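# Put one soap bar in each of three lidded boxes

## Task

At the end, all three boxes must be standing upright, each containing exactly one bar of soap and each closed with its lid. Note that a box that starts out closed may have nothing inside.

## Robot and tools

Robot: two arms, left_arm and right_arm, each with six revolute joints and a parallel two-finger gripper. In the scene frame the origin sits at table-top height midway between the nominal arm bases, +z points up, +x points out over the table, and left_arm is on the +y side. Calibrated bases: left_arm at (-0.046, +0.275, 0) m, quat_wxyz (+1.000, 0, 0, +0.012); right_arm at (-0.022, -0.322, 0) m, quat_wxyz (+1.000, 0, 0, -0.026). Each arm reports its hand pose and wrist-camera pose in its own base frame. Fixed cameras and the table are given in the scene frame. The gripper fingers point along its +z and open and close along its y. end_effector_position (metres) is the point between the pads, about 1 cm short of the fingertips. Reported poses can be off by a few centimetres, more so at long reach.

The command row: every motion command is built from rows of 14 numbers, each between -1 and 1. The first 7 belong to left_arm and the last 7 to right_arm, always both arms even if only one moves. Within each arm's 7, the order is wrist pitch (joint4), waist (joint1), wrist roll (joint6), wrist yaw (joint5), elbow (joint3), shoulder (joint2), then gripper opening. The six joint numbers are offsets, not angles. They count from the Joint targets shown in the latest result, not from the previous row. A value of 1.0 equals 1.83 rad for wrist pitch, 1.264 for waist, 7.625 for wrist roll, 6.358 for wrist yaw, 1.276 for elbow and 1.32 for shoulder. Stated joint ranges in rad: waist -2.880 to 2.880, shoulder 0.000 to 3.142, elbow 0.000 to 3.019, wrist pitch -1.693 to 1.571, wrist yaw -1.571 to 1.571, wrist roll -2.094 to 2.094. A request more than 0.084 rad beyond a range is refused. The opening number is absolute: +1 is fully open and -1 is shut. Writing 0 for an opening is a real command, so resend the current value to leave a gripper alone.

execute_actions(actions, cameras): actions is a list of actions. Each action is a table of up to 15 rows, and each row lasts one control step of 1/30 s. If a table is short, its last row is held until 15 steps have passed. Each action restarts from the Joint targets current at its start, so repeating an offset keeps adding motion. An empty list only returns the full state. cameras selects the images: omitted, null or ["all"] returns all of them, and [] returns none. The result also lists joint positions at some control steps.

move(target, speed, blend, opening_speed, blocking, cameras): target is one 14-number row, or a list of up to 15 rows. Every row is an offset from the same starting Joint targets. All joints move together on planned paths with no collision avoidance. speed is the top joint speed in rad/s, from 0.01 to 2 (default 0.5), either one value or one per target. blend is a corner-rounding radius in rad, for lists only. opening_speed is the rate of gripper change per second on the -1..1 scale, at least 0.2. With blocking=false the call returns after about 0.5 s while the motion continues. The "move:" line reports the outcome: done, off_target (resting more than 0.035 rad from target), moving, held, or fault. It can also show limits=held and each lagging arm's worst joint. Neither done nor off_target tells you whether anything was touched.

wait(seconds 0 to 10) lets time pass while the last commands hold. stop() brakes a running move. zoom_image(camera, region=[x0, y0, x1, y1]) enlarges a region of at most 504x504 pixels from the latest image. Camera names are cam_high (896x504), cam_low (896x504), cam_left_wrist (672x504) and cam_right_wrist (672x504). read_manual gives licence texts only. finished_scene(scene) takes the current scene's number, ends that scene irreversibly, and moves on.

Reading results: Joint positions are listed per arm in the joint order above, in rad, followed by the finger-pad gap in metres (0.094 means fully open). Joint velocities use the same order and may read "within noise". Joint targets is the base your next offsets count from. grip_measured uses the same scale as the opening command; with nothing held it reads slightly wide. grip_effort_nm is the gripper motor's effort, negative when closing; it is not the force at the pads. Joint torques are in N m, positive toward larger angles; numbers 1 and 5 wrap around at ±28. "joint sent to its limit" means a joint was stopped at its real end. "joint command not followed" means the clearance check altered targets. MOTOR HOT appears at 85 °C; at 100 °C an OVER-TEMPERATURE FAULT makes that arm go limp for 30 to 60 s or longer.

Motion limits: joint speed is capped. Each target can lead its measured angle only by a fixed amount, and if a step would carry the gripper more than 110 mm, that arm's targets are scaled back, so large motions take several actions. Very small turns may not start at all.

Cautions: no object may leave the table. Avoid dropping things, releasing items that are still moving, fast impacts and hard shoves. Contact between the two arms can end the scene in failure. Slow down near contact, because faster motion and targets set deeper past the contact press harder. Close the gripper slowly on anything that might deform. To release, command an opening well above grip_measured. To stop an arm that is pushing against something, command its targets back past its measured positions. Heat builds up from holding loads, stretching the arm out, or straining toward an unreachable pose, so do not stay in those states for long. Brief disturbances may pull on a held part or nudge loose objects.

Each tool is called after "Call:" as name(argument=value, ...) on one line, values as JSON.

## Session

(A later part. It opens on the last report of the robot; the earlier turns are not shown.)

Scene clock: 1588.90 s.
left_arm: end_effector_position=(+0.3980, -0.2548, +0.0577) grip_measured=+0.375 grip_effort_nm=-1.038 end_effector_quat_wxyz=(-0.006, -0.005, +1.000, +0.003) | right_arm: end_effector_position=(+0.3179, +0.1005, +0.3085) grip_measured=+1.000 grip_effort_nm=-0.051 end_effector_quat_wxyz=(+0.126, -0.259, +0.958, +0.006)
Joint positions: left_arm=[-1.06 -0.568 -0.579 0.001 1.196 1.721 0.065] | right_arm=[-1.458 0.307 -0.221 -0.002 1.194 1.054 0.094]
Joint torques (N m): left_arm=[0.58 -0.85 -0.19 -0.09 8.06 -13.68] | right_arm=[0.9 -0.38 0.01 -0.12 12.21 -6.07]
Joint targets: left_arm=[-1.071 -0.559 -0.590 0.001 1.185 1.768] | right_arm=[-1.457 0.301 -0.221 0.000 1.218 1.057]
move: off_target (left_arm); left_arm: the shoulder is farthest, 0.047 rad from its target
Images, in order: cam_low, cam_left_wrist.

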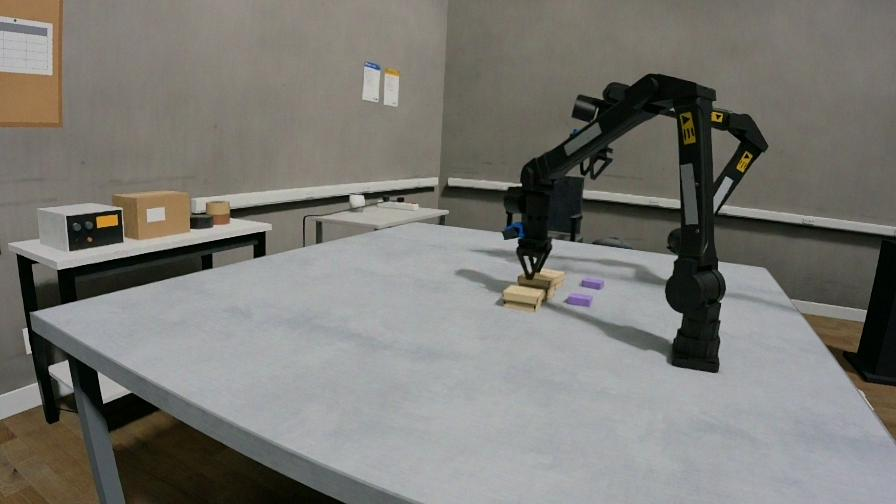

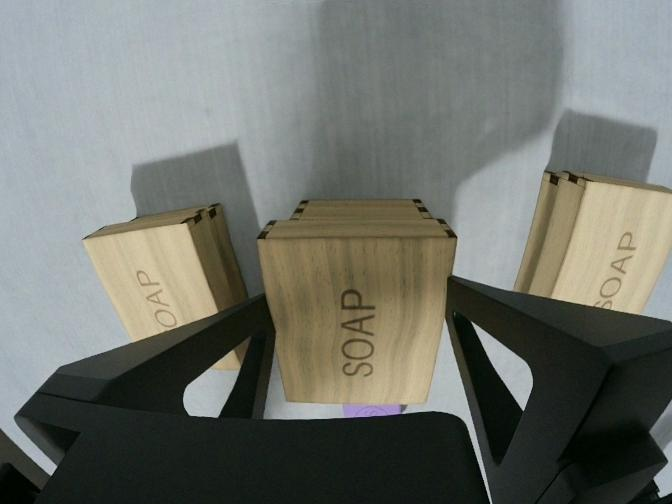

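Call:
move(target=[[0,0,0,0,0,-0.048,0.2,0,0,0,0,0,0,1],[0.0148,-0.0175,0,0,0,-0.048,0.2,0,0,0,0,0,0,1],[0.0148,-0.0175,0,0,0,-0.006,0.2,0,0,0,0,0,0,1]], speed=0.08, cameras=["cam_left_wrist","cam_low"])

Call:
zoom_image(camera="cam_low", region=[510, 260, 560, 300])

Call:
zoom_image(camera="cam_left_wrist", region=[240, 180, 480, 250])

Scene clock: 1602.23 s.
left_arm: end_effector_position=(+0.3979, -0.2554, +0.0580) grip_measured=+0.375 grip_effort_nm=-1.033 end_effector_quat_wxyz=(-0.006, -0.005, +1.000, +0.003) | right_arm: end_effector_position=(+0.3179, +0.1005, +0.3085) grip_measured=+1.000 grip_effort_nm=-0.046 end_effector_quat_wxyz=(+0.126, -0.259, +0.958, +0.006)
Joint positions: left_arm=[-1.06 -0.569 -0.579 0.001 1.196 1.72 0.065] | right_arm=[-1.458 0.307 -0.221 -0.002 1.194 1.054 0.094]
Joint torques (N m): left_arm=[1.55 -2.49 -0.19 -0.09 8.06 -14.62] | right_arm=[0.9 -0.44 0.01 -0.11 12.21 -6.07]
Joint targets: left_arm=[-1.044 -0.581 -0.590 0.001 1.185 1.760] | right_arm=[-1.457 0.301 -0.221 0.000 1.218 1.057]
move: off_target (left_arm); left_arm: the shoulder is farthest, 0.040 rad from its target
Images, in order: cam_low, cam_left_wrist.

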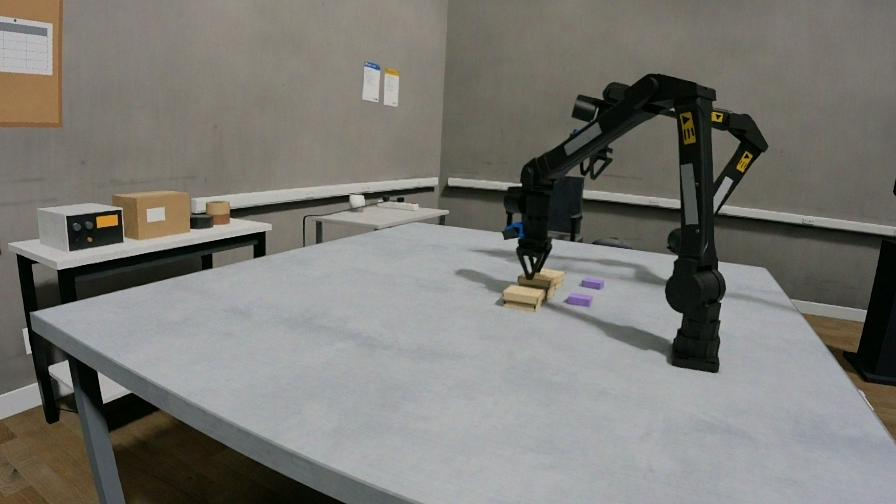

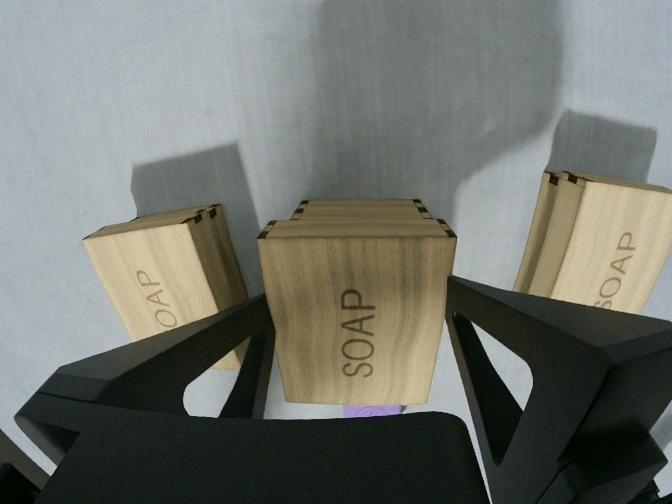

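Scaled by 10.080 from the camera's 896x504 image, which has a finer 1280x720 frame.

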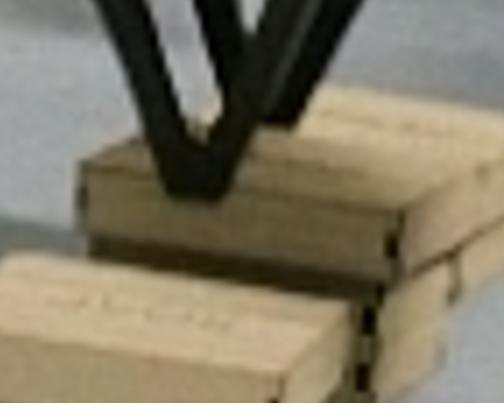

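Scaled by 2.100 from the camera's 672x504 image, which has a finer 960x720 frame.

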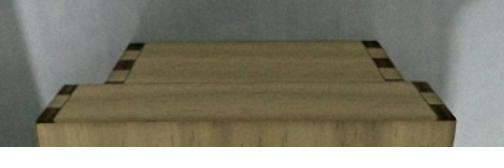

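Call:
move(target=[[0,0,0,0,0,-0.048,0.2,0,0,0,0,0,0,1],[0.0035,-0.001,0,0,0,-0.048,0.2,0,0,0,0,0,0,1],[0.0035,-0.001,0,0,0,-0.003,0.2,0,0,0,0,0,0,1]], speed=0.08, cameras=["cam_left_wrist","cam_low"])

Call:
zoom_image(camera="cam_low", region=[510, 260, 560, 300])

Call:
zoom_image(camera="cam_left_wrist", region=[240, 180, 480, 250])

Scene clock: 1610.87 s.
left_arm: end_effector_position=(+0.3992, -0.2565, +0.0537) grip_measured=+0.375 grip_effort_nm=-1.043 end_effector_quat_wxyz=(-0.006, -0.004, +1.000, +0.003) | right_arm: end_effector_position=(+0.3179, +0.1005, +0.3085) grip_measured=+1.000 grip_effort_nm=-0.046 end_effector_quat_wxyz=(+0.126, -0.259, +0.958, +0.006)
Joint positions: left_arm=[-1.05 -0.57 -0.579 0.001 1.196 1.729 0.065] | right_arm=[-1.458 0.307 -0.221 -0.002 1.194 1.054 0.094]
Joint torques (N m): left_arm=[1.55 -2.49 -0.19 -0.09 8.01 -15.33] | right_arm=[0.9 -0.5 0.01 -0.12 12.19 -6.07]
Joint targets: left_arm=[-1.038 -0.582 -0.590 0.001 1.185 1.756] | right_arm=[-1.457 0.301 -0.221 0.000 1.218 1.057]
move: done
Images, in order: cam_low, cam_left_wrist.

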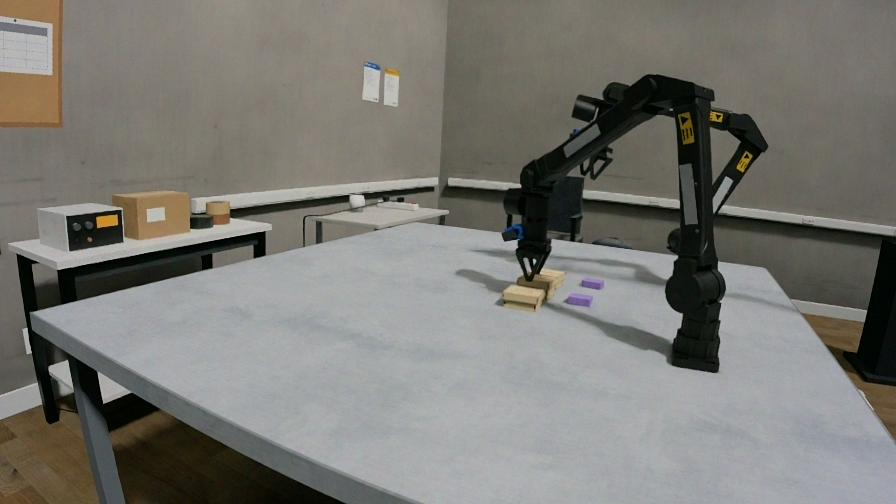

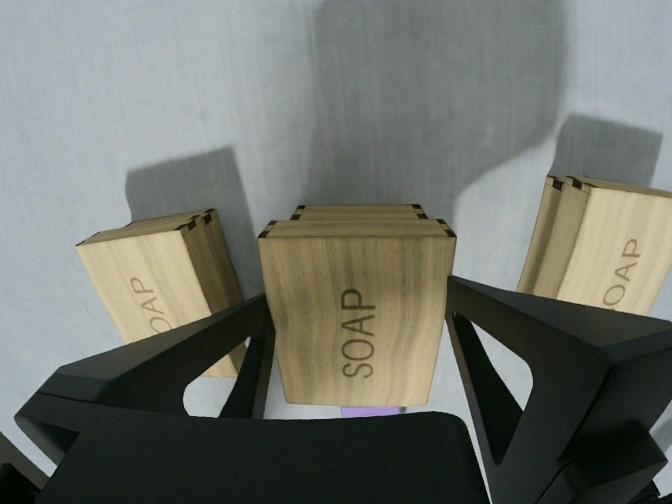

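Scaled by 10.080 from the camera's 896x504 image, which has a finer 1280x720 frame.

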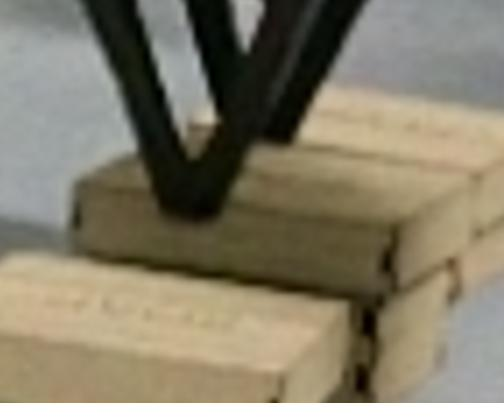

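Scaled by 2.100 from the camera's 672x504 image, which has a finer 960x720 frame.

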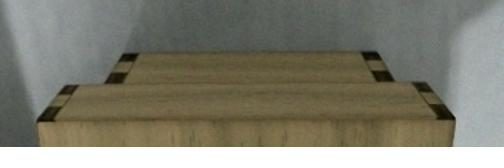

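Call:
move(target=[[0,0,0,0,0,0.015,0.2,0,0,0,0,0,0,1],[0,0,0,0,0,0.027,0.2,0,0,0,0,0,0,1]], speed=0.06, cameras=["cam_left_wrist","cam_low"])

Call:
zoom_image(camera="cam_low", region=[510, 260, 560, 300])

Call:
zoom_image(camera="cam_left_wrist", region=[240, 180, 480, 250])

Scene clock: 1619.07 s.
left_arm: end_effector_position=(+0.3980, -0.2559, +0.0431) grip_measured=+0.375 grip_effort_nm=-1.033 end_effector_quat_wxyz=(-0.014, -0.004, +1.000, +0.009) | right_arm: end_effector_position=(+0.3179, +0.1005, +0.3085) grip_measured=+1.000 grip_effort_nm=-0.051 end_effector_quat_wxyz=(+0.126, -0.259, +0.958, +0.006)
Joint positions: left_arm=[-1.047 -0.57 -0.579 0.001 1.196 1.753 0.065] | right_arm=[-1.458 0.307 -0.221 -0.002 1.194 1.054 0.094]
Joint torques (N m): left_arm=[1.43 -2.49 -0.19 -0.09 7.86 -14.62] | right_arm=[0.9 -0.44 0.01 -0.12 12.21 -6.07]
Joint targets: left_arm=[-1.038 -0.582 -0.590 0.001 1.185 1.792] | right_arm=[-1.457 0.301 -0.221 0.000 1.218 1.057]
move: off_target (left_arm); left_arm: the shoulder is farthest, 0.039 rad from its target
Images, in order: cam_low, cam_left_wrist.

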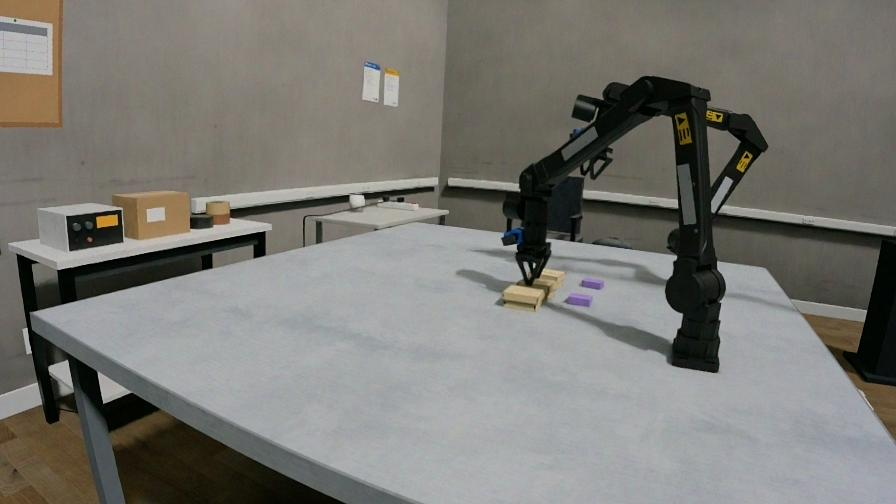

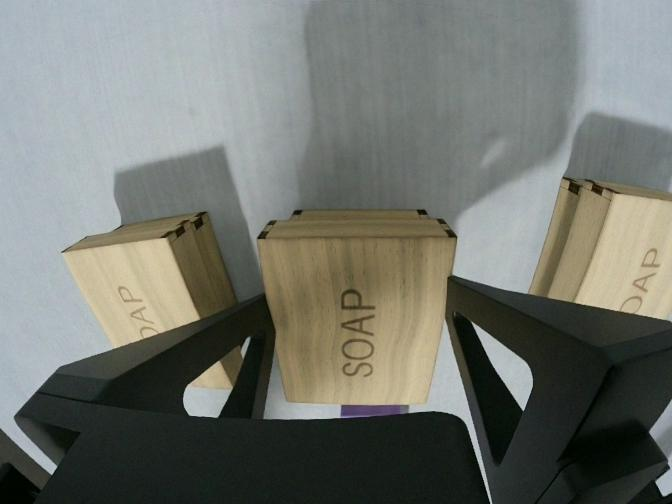

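Scaled by 10.080 from the camera's 896x504 image, which has a finer 1280x720 frame.

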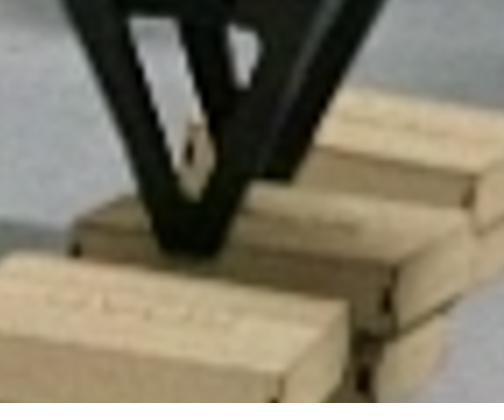

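Scaled by 2.100 from the camera's 672x504 image, which has a finer 960x720 frame.

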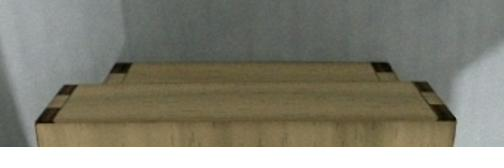

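Call:
move(target=[[0,0,0,0,0,-0.02,0.2,0,0,0,0,0,0,1],[0,0,0,0,0,-0.02,0.6,0,0,0,0,0,0,1],[-0.11,0,0,0,0,-0.17,0.6,0,0,0,0,0,0,1]], speed=0.25, opening_speed=0.4)

Call:
zoom_image(camera="cam_low", region=[480, 250, 570, 320])

Call:
zoom_image(camera="cam_right_wrist", region=[50, 40, 310, 280])

Scene clock: 1632.43 s.
left_arm: end_effector_position=(+0.3677, -0.2367, +0.1202) grip_measured=+0.598 grip_effort_nm=0.125 end_effector_quat_wxyz=(-0.017, -0.004, +1.000, +0.010) | right_arm: end_effector_position=(+0.3179, +0.1005, +0.3085) grip_measured=+1.000 grip_effort_nm=-0.051 end_effector_quat_wxyz=(+0.126, -0.259, +0.958, +0.006)
Joint positions: left_arm=[-1.227 -0.571 -0.579 0.001 1.196 1.579 0.075] | right_arm=[-1.458 0.307 -0.221 -0.002 1.194 1.054 0.094]
Joint torques (N m): left_arm=[0.46 -2.49 -0.19 -0.09 8.62 -17.38] | right_arm=[0.9 -0.44 0.02 -0.11 12.21 -6.07]
Joint targets: left_arm=[-1.239 -0.582 -0.590 0.001 1.185 1.568] | right_arm=[-1.457 0.301 -0.221 0.000 1.218 1.057]
move: done

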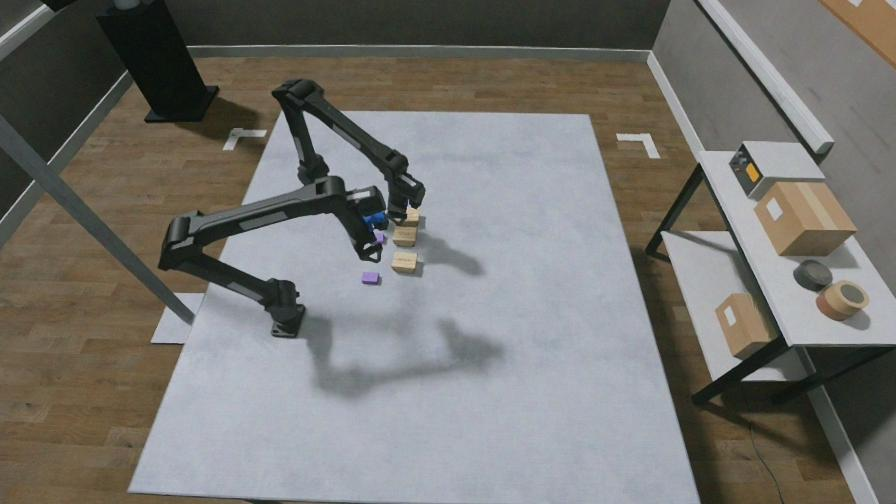

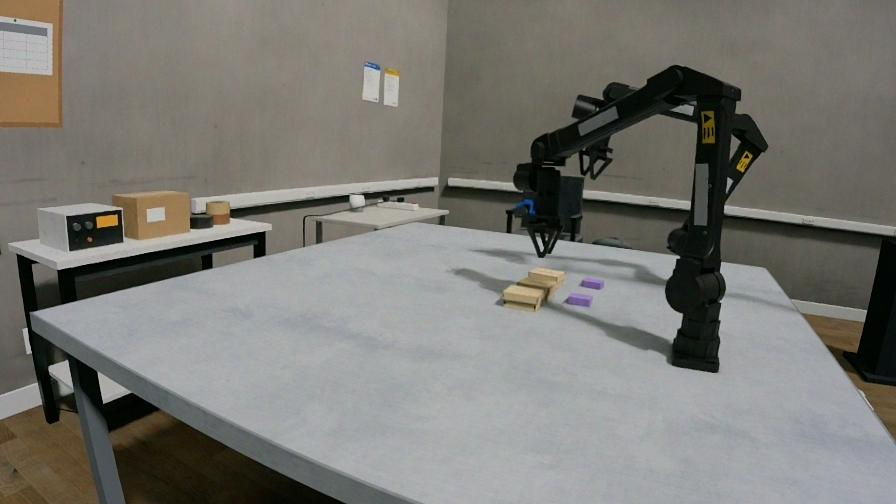

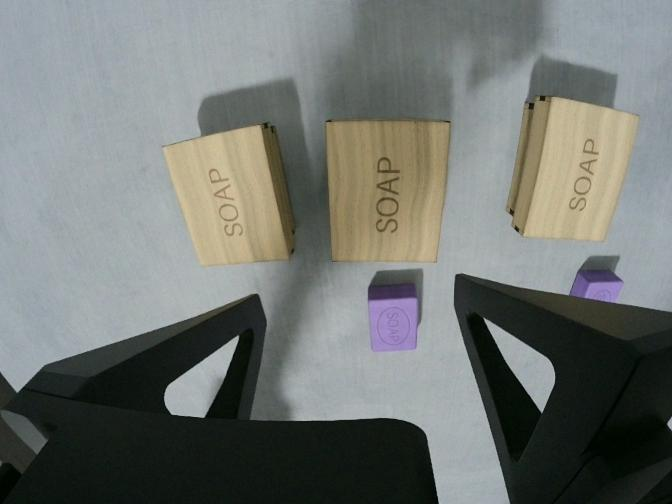

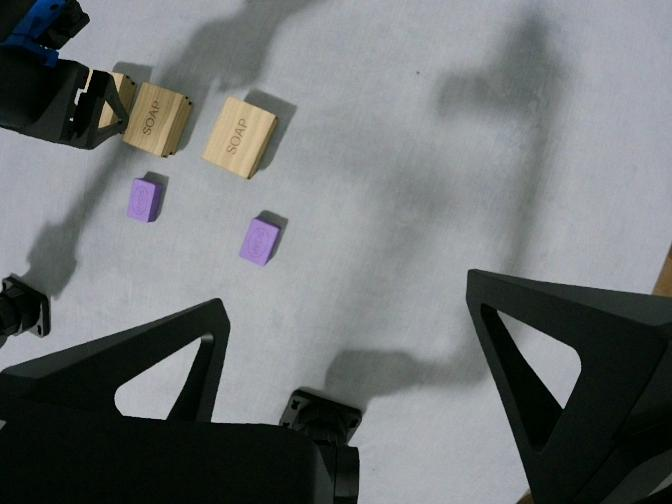

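Scaled by 5.600 from the camera's 896x504 image, which has a finer 1280x720 frame.

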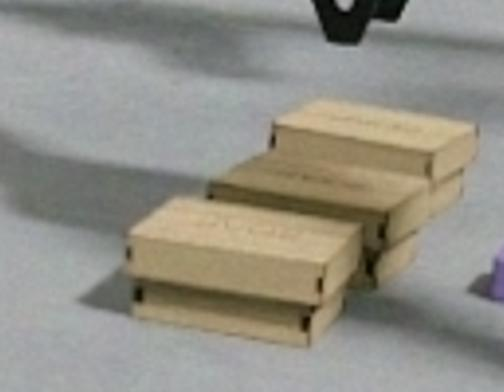

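Scaled by 1.938 from the camera's 672x504 image, which has a finer 960x720 frame.

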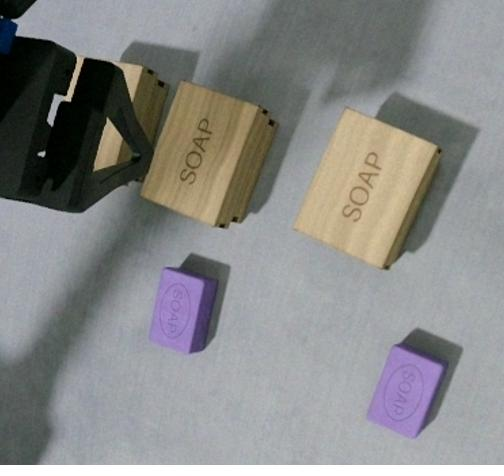

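Call:
move(target=[0.0383,-0.1226,-0.0156,0,0.2586,0.2318,0.9,0,0,0,0,0,0,1], speed=0.4, cameras=["cam_left_wrist"])

Scene clock: 1653.10 s.
left_arm: end_effector_position=(+0.4051, -0.3651, +0.0870) grip_measured=+0.898 grip_effort_nm=0.120 end_effector_quat_wxyz=(+0.002, +0.019, +1.000, -0.002) | right_arm: end_effector_position=(+0.3179, +0.1005, +0.3085) grip_measured=+1.000 grip_effort_nm=-0.056 end_effector_quat_wxyz=(+0.126, -0.259, +0.958, +0.006)
Joint positions: left_arm=[-1.18 -0.732 -0.695 0.001 1.461 1.846 0.089] | right_arm=[-1.458 0.307 -0.221 -0.002 1.194 1.054 0.094]
Joint torques (N m): left_arm=[1.54 -1.9 -0.21 -0.1 14.68 -18.55] | right_arm=[0.9 -0.44 0.01 -0.12 12.21 -6.07]
Joint targets: left_arm=[-1.169 -0.737 -0.709 0.001 1.515 1.873] | right_arm=[-1.457 0.301 -0.221 0.000 1.218 1.057]
move: off_target (left_arm); left_arm: the elbow is farthest, 0.054 rad from its target
Images, in order: cam_left_wrist.

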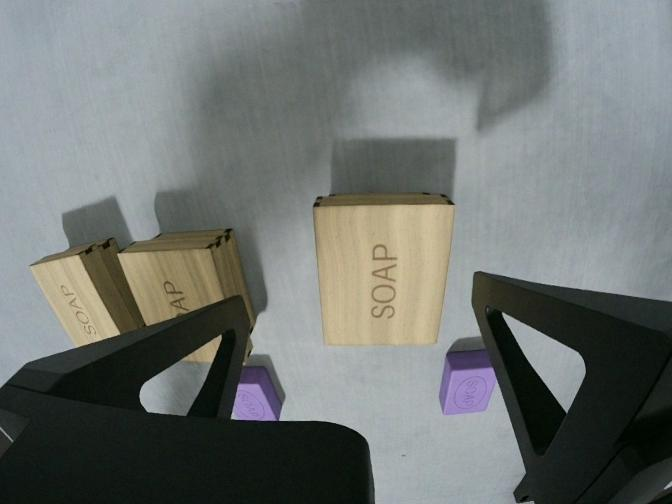

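Call:
move(target=[[0,-0.0237,-0.0030,0,0,0,0.6,0,0,0,0,0,0,1],[0.0623,-0.0237,-0.0030,0,-0.087,0.0447,0.6,0,0,0,0,0,0,1],[0.0623,-0.0237,-0.0030,0,-0.087,0.0447,0.2,0,0,0,0,0,0,1],[-0.012,-0.0237,-0.0030,0,0,-0.0303,0.2,0,0,0,0,0,0,1]], speed=0.15, opening_speed=0.5, cameras=["cam_left_wrist","cam_low"])

Call:
zoom_image(camera="cam_low", region=[490, 240, 590, 310])

Scene clock: 1681.83 s.
left_arm: end_effector_position=(+0.3971, -0.3776, +0.0904) grip_measured=+0.388 grip_effort_nm=-1.038 end_effector_quat_wxyz=(+0.005, +0.020, +1.000, -0.005) | right_arm: end_effector_position=(+0.3179, +0.1005, +0.3085) grip_measured=+1.000 grip_effort_nm=-0.051 end_effector_quat_wxyz=(+0.126, -0.259, +0.958, +0.006)
Joint positions: left_arm=[-1.179 -0.759 -0.719 0.001 1.467 1.844 0.065] | right_arm=[-1.458 0.307 -0.221 -0.002 1.194 1.054 0.094]
Joint torques (N m): left_arm=[0.64 -2.2 -0.21 -0.1 14.31 -21.48] | right_arm=[0.9 -0.44 0.01 -0.12 12.21 -6.07]
Joint targets: left_arm=[-1.191 -0.767 -0.732 0.001 1.515 1.833] | right_arm=[-1.457 0.301 -0.221 0.000 1.218 1.057]
move: off_target (left_arm); left_arm: the elbow is farthest, 0.048 rad from its target
Images, in order: cam_low, cam_left_wrist.

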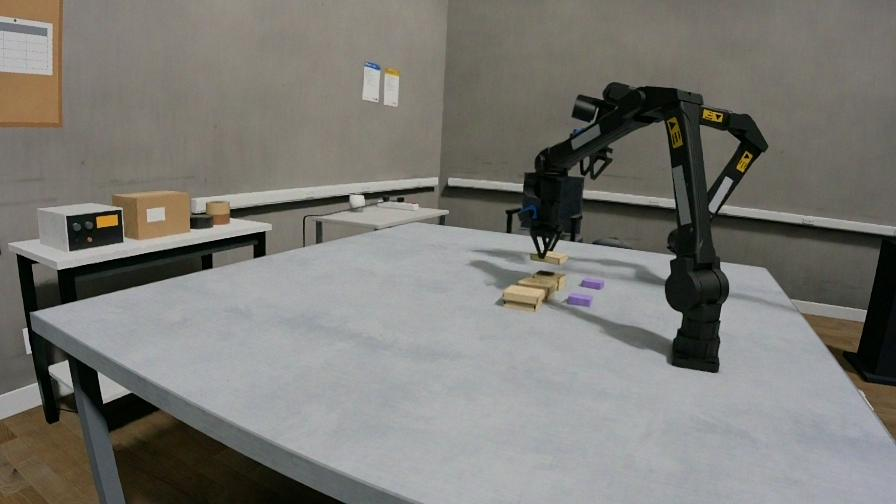

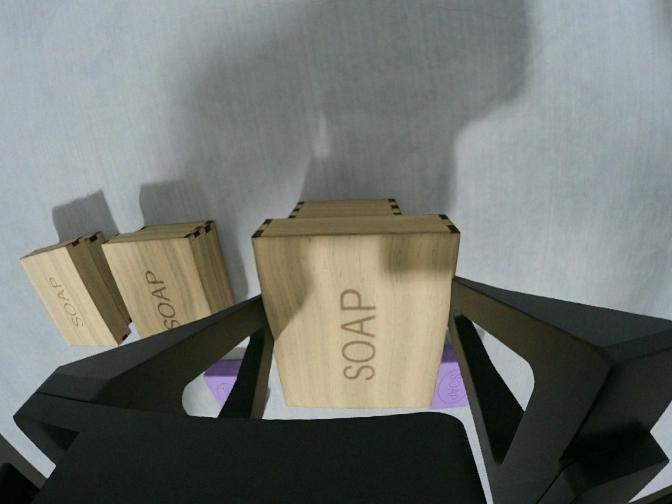

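Scaled by 5.040 from the camera's 896x504 image, which has a finer 1280x720 frame.

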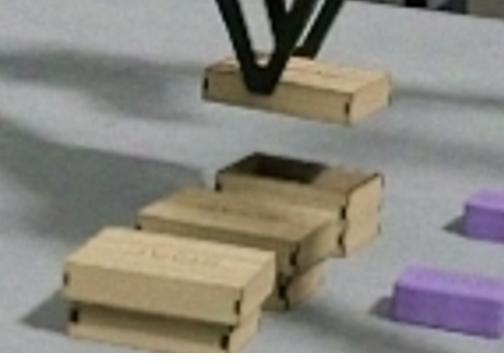

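Call:
move(target=[-0.076,0.1116,0.0194,0,0.2798,0.1939,0.2,0,0,0,0,0,0,1], speed=0.3)

Scene clock: 1744.73 s.
left_arm: end_effector_position=(+0.5091, -0.3735, +0.0958) grip_measured=+0.388 grip_effort_nm=-1.048 end_effector_quat_wxyz=(+0.003, +0.017, +1.000, -0.003) | right_arm: end_effector_position=(+0.3179, +0.1005, +0.3085) grip_measured=+1.000 grip_effort_nm=-0.046 end_effector_quat_wxyz=(+0.126, -0.259, +0.958, +0.006)
Joint positions: left_arm=[-1.319 -0.632 -0.598 0.001 1.813 2.056 0.065] | right_arm=[-1.458 0.307 -0.221 -0.002 1.194 1.054 0.094]
Joint torques (N m): left_arm=[0.59 -1.08 0.11 -0.09 15.57 -22.01] | right_arm=[0.91 -0.44 0.01 -0.12 12.22 -6.07]
Motor temperatures (°C): left_arm=[27 28 29 28 48 39 33] | right_arm=[30 32 28 30 56 29 30]
Heat: left arm: hottest elbow 48 °C; right arm: hottest elbow 56 °C.
Joint targets: left_arm=[-1.330 -0.626 -0.584 0.001 1.872 2.089] | right_arm=[-1.457 0.301 -0.221 0.000 1.218 1.057]
move: off_target (left_arm); left_arm: the elbow is farthest, 0.059 rad from its target

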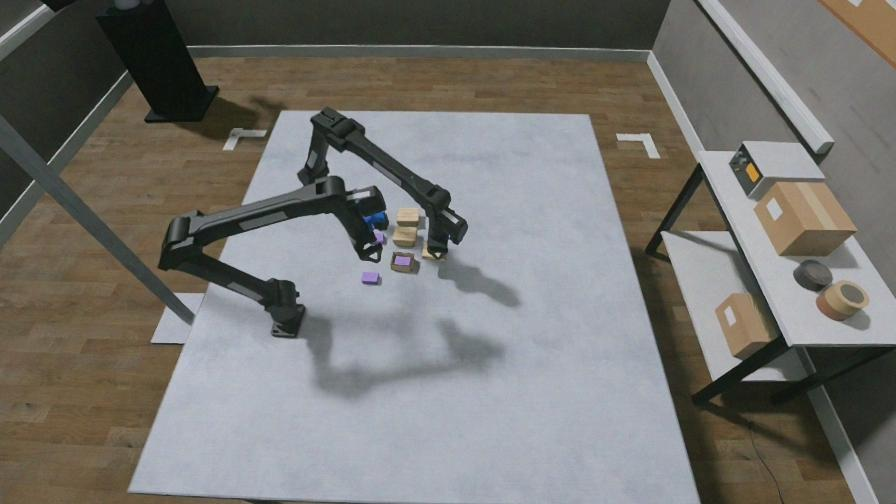

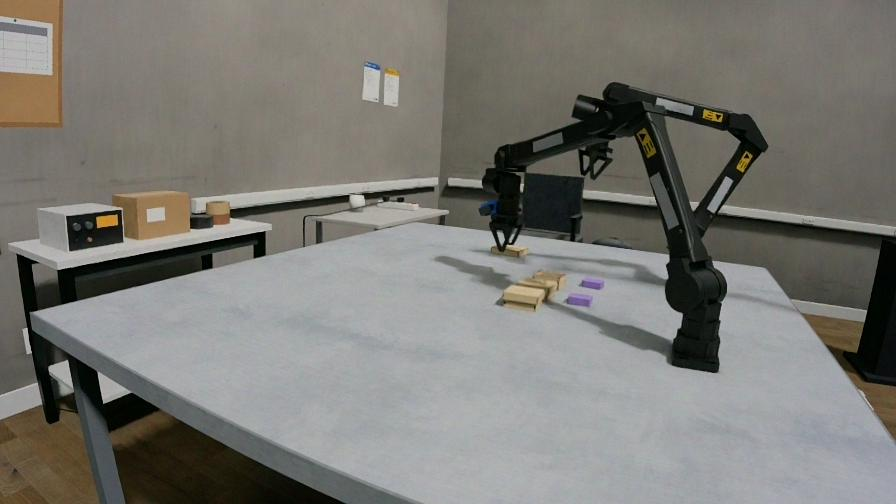

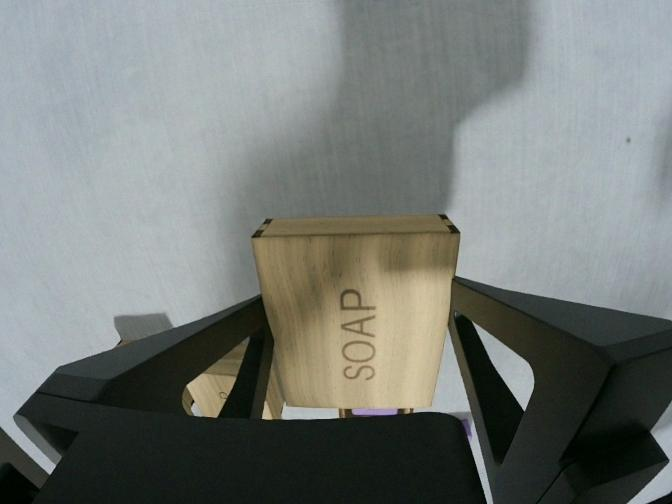

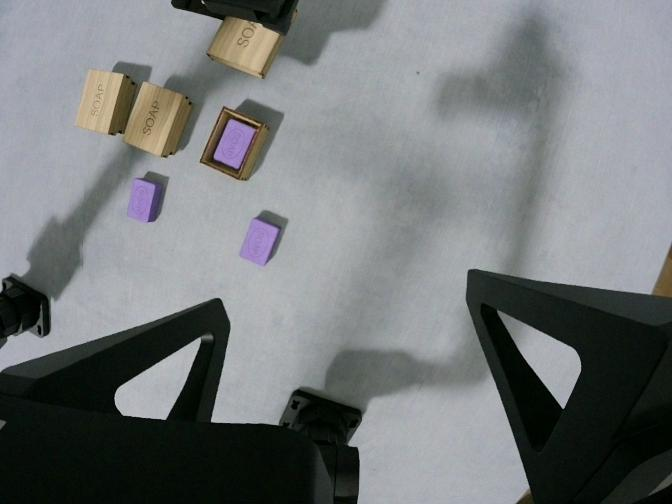

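Call:
move(target=[0.1117,-0.1116,-0.0194,0,-0.3393,-0.172,0.2,0,0,0,0,0,0,1], speed=0.3, cameras=["cam_low","cam_left_wrist"])

Call:
zoom_image(camera="cam_low", region=[490, 240, 590, 310])

Call:
zoom_image(camera="cam_left_wrist", region=[240, 170, 480, 240])

Scene clock: 1766.37 s.
left_arm: end_effector_position=(+0.3982, -0.3794, +0.0637) grip_measured=+0.388 grip_effort_nm=-1.038 end_effector_quat_wxyz=(+0.000, +0.021, +1.000, +0.000) | right_arm: end_effector_position=(+0.3179, +0.1005, +0.3085) grip_measured=+1.000 grip_effort_nm=-0.046 end_effector_quat_wxyz=(+0.126, -0.259, +0.958, +0.006)
Joint positions: left_arm=[-1.138 -0.76 -0.718 0.001 1.452 1.885 0.065] | right_arm=[-1.458 0.307 -0.221 -0.002 1.194 1.054 0.094]
Joint torques (N m): left_arm=[1.63 -2.08 -0.14 -0.1 8.35 -23.53] | right_arm=[0.91 -0.44 0.01 -0.11 12.21 -6.07]
Motor temperatures (°C): left_arm=[27 28 29 28 54 39 33] | right_arm=[30 32 28 30 56 29 30]
Heat: left arm: hottest elbow 54 °C; right arm: hottest elbow 56 °C.
Joint targets: left_arm=[-1.126 -0.767 -0.732 0.001 1.439 1.862] | right_arm=[-1.457 0.301 -0.221 0.000 1.218 1.057]
move: done
Images, in order: cam_low, cam_left_wrist.

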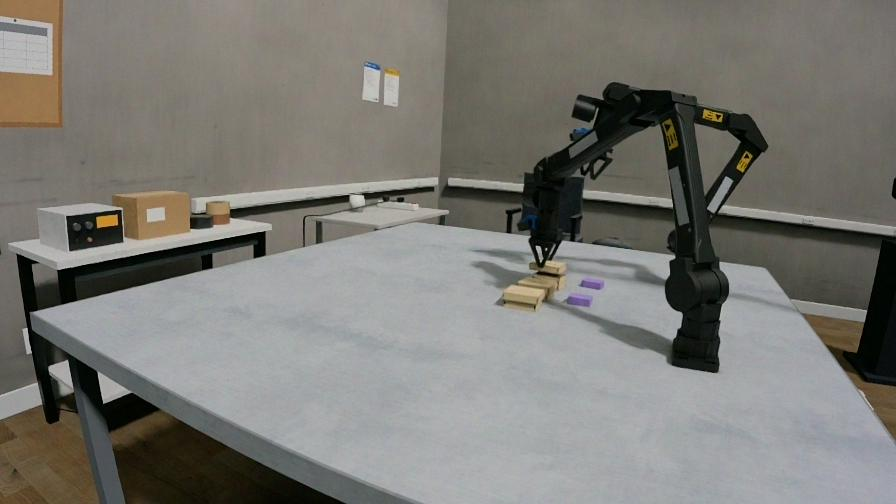

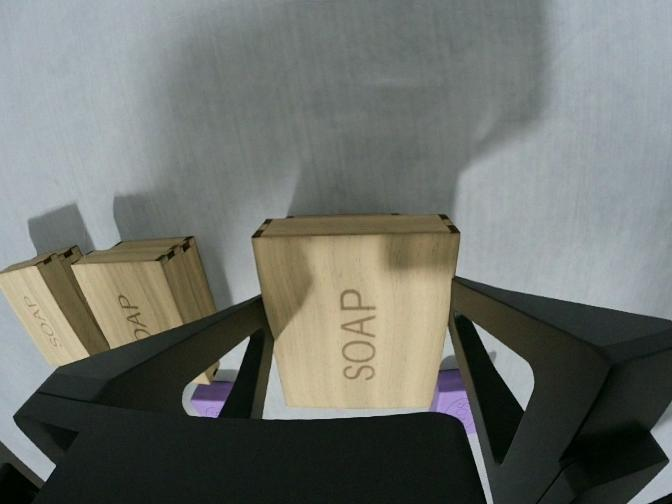

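Scaled by 5.040 from the camera's 896x504 image, which has a finer 1280x720 frame.

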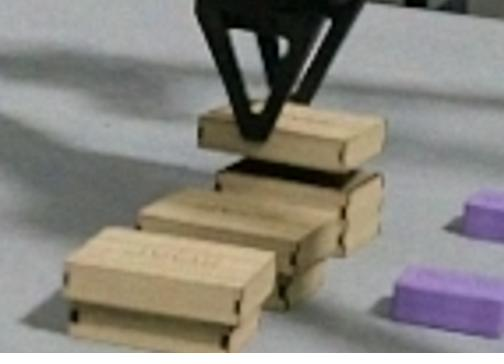

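Scaled by 2.100 from the camera's 672x504 image, which has a finer 960x720 frame.

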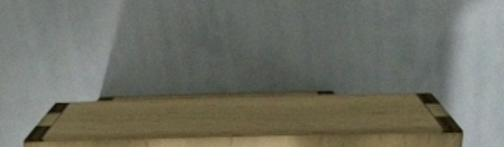

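Call:
zoom_image(camera="cam_low", region=[520, 255, 580, 300])

Call:
zoom_image(camera="cam_left_wrist", region=[220, 190, 500, 440])

Call:
execute_actions(actions=[], cameras=["cam_right_wrist"])

Call:
zoom_image(camera="cam_right_wrist", region=[60, 0, 320, 280])

Scaled by 8.400 from the camera's 896x504 image, which has a finer 1280x720 frame.

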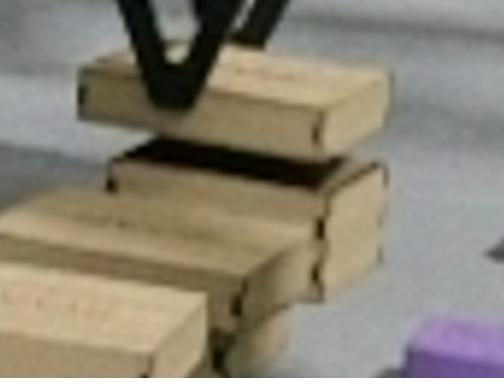

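Scaled by 1.800 from the camera's 672x504 image, which has a finer 960x720 frame.

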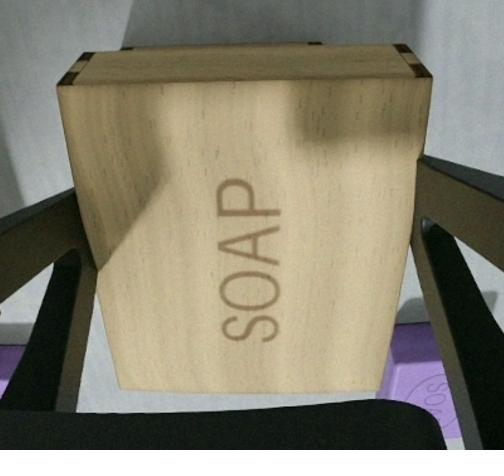

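Scene clock: 1785.03 s.
left_arm: end_effector_position=(+0.3980, -0.3793, +0.0634) grip_measured=+0.388 grip_effort_nm=-1.038 end_effector_quat_wxyz=(+0.000, +0.021, +1.000, +0.000) | right_arm: end_effector_position=(+0.3179, +0.1005, +0.3085) grip_measured=+1.000 grip_effort_nm=-0.051 end_effector_quat_wxyz=(+0.126, -0.259, +0.958, +0.006)
Joint names: [wrist pitch, waist, wrist roll, wrist yaw, elbow, shoulder]
Joint positions: left_arm=[-1.138 -0.76 -0.719 0.001 1.451 1.885 0.065] | right_arm=[-1.458 0.307 -0.221 -0.002 1.194 1.054 0.094]
Joint velocities: within noise
Joint torques (N m): left_arm=[1.58 -2.14 -0.21 -0.1 8.4 -23.47] | right_arm=[0.9 -0.44 0.01 -0.12 12.22 -6.07]
Motor temperatures (°C): left_arm=[27 28 29 28 50 42 33] | right_arm=[30 32 28 30 56 29 30]
Heat: left arm: hottest elbow 50 °C; right arm: hottest elbow 56 °C.
Joint targets: left_arm=[-1.126 -0.767 -0.732 0.001 1.439 1.862] | right_arm=[-1.457 0.301 -0.221 0.000 1.218 1.057]
Tool commands: left_gripper/opening=+0.2 right_gripper/opening=+1.0
Images, in order (width x height): cam_right_wrist 672x504.

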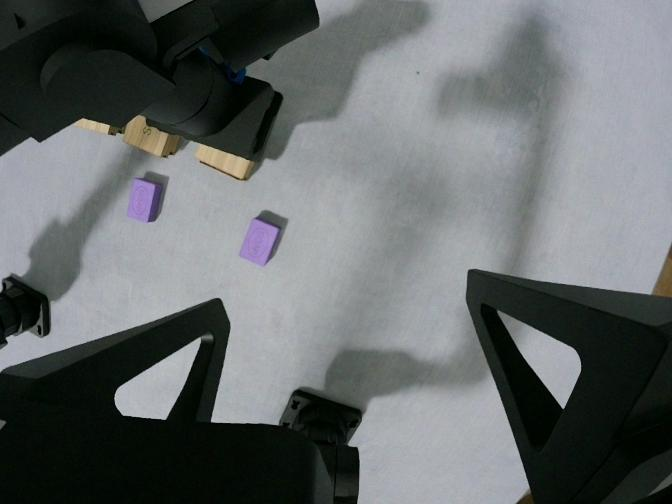

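Scaled by 1.800 from the camera's 672x504 image, which has a finer 960x720 frame.

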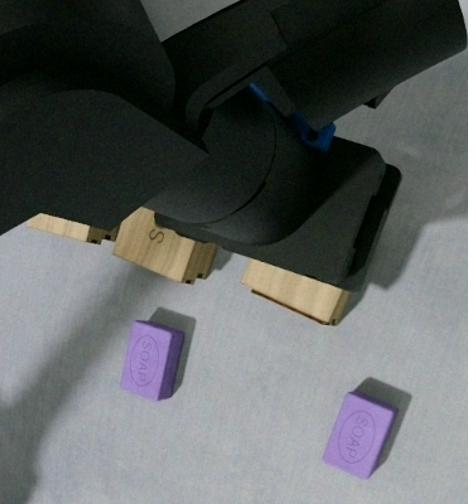

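Call:
execute_actions(actions=[], cameras=["cam_left_wrist","cam_low"])

Call:
zoom_image(camera="cam_left_wrist", region=[240, 195, 370, 245])

Call:
zoom_image(camera="cam_left_wrist", region=[350, 195, 480, 245])

Scene clock: 1802.70 s.
left_arm: end_effector_position=(+0.3980, -0.3793, +0.0634) grip_measured=+0.388 grip_effort_nm=-1.043 end_effector_quat_wxyz=(+0.000, +0.021, +1.000, +0.000) | right_arm: end_effector_position=(+0.3179, +0.1005, +0.3085) grip_measured=+1.000 grip_effort_nm=-0.046 end_effector_quat_wxyz=(+0.126, -0.259, +0.958, +0.006)
Joint names: [wrist pitch, waist, wrist roll, wrist yaw, elbow, shoulder]
Joint positions: left_arm=[-1.138 -0.76 -0.719 0.001 1.451 1.885 0.065] | right_arm=[-1.458 0.307 -0.221 -0.002 1.194 1.054 0.094]
Joint velocities: within noise
Joint torques (N m): left_arm=[1.57 -2.08 -0.21 -0.1 8.39 -23.47] | right_arm=[0.88 -0.44 0.01 -0.12 12.21 -6.07]
Motor temperatures (°C): left_arm=[27 28 29 28 48 43 33] | right_arm=[30 32 28 30 56 29 30]
Heat: left arm: hottest elbow 48 °C; right arm: hottest elbow 56 °C.
Joint targets: left_arm=[-1.126 -0.767 -0.732 0.001 1.439 1.862] | right_arm=[-1.457 0.301 -0.221 0.000 1.218 1.057]
Tool commands: left_gripper/opening=+0.2 right_gripper/opening=+1.0
Images, in order (width x height): cam_low 896x504, cam_left_wrist 672x504.

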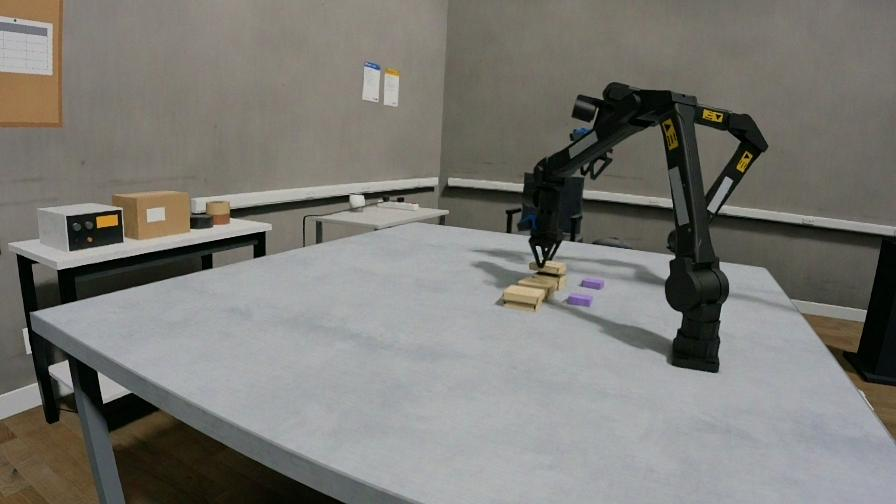

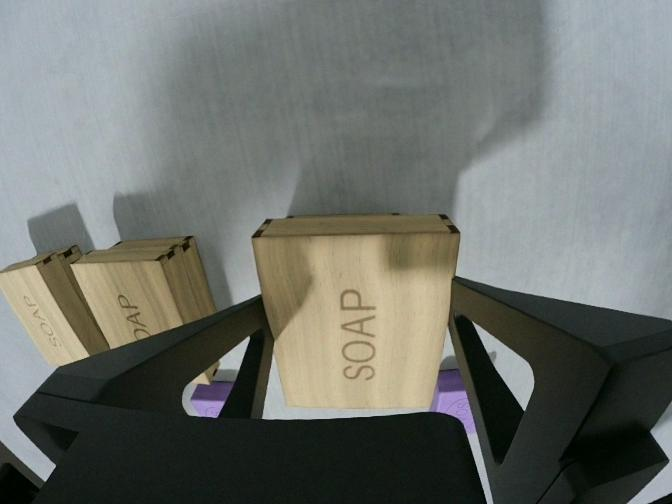

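Scaled by 3.877 from the camera's 672x504 image, which has a finer 960x720 frame.

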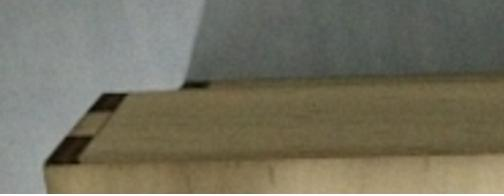

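Scaled by 3.877 from the camera's 672x504 image, which has a finer 960x720 frame.

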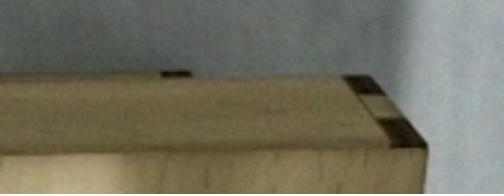

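Call:
move(target=[0.0096,0,0,0,-0.0306,-0.0197,0.2,0,0,0,0,0,0,1], speed=0.1, cameras=["cam_low","cam_left_wrist"])

Call:
zoom_image(camera="cam_low", region=[520, 255, 580, 300])

Call:
zoom_image(camera="cam_left_wrist", region=[240, 170, 480, 250])

Scene clock: 1864.53 s.
left_arm: end_effector_position=(+0.3910, -0.3726, +0.0640) grip_measured=+0.388 grip_effort_nm=-1.038 end_effector_quat_wxyz=(+0.001, +0.021, +1.000, -0.002) | right_arm: end_effector_position=(+0.3179, +0.1005, +0.3085) grip_measured=+1.000 grip_effort_nm=-0.051 end_effector_quat_wxyz=(+0.126, -0.259, +0.958, +0.006)
Joint positions: left_arm=[-1.121 -0.76 -0.719 0.001 1.413 1.858 0.065] | right_arm=[-1.458 0.307 -0.221 -0.002 1.194 1.054 0.094]
Joint torques (N m): left_arm=[1.65 -2.14 -0.21 -0.1 8.35 -22.89] | right_arm=[0.9 -0.5 0.01 -0.12 12.22 -6.12]
Motor temperatures (°C): left_arm=[27 28 29 28 43 44 33] | right_arm=[30 32 28 30 56 29 30]
Joint targets: left_arm=[-1.108 -0.767 -0.732 0.001 1.400 1.837] | right_arm=[-1.457 0.301 -0.221 0.000 1.218 1.057]
move: done
Images, in order: cam_low, cam_left_wrist.

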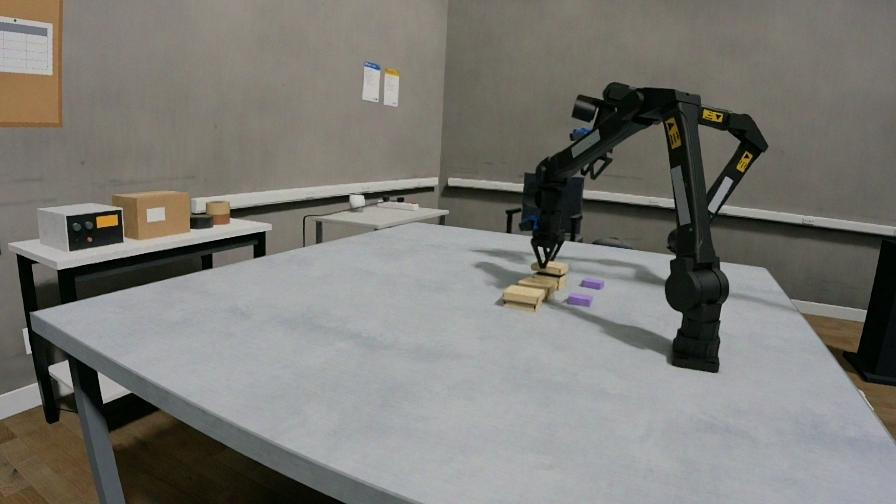

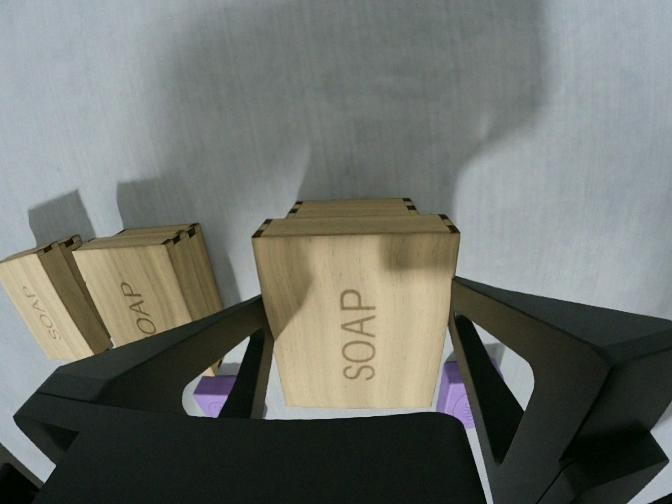

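Scaled by 8.400 from the camera's 896x504 image, which has a finer 1280x720 frame.

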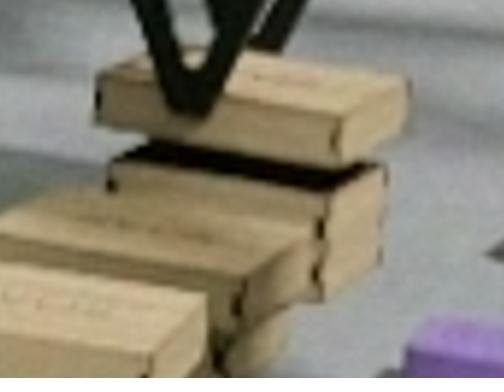

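Scaled by 2.100 from the camera's 672x504 image, which has a finer 960x720 frame.

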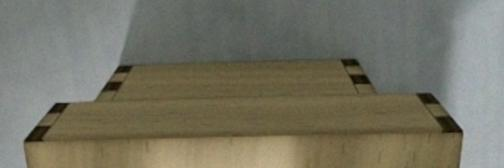

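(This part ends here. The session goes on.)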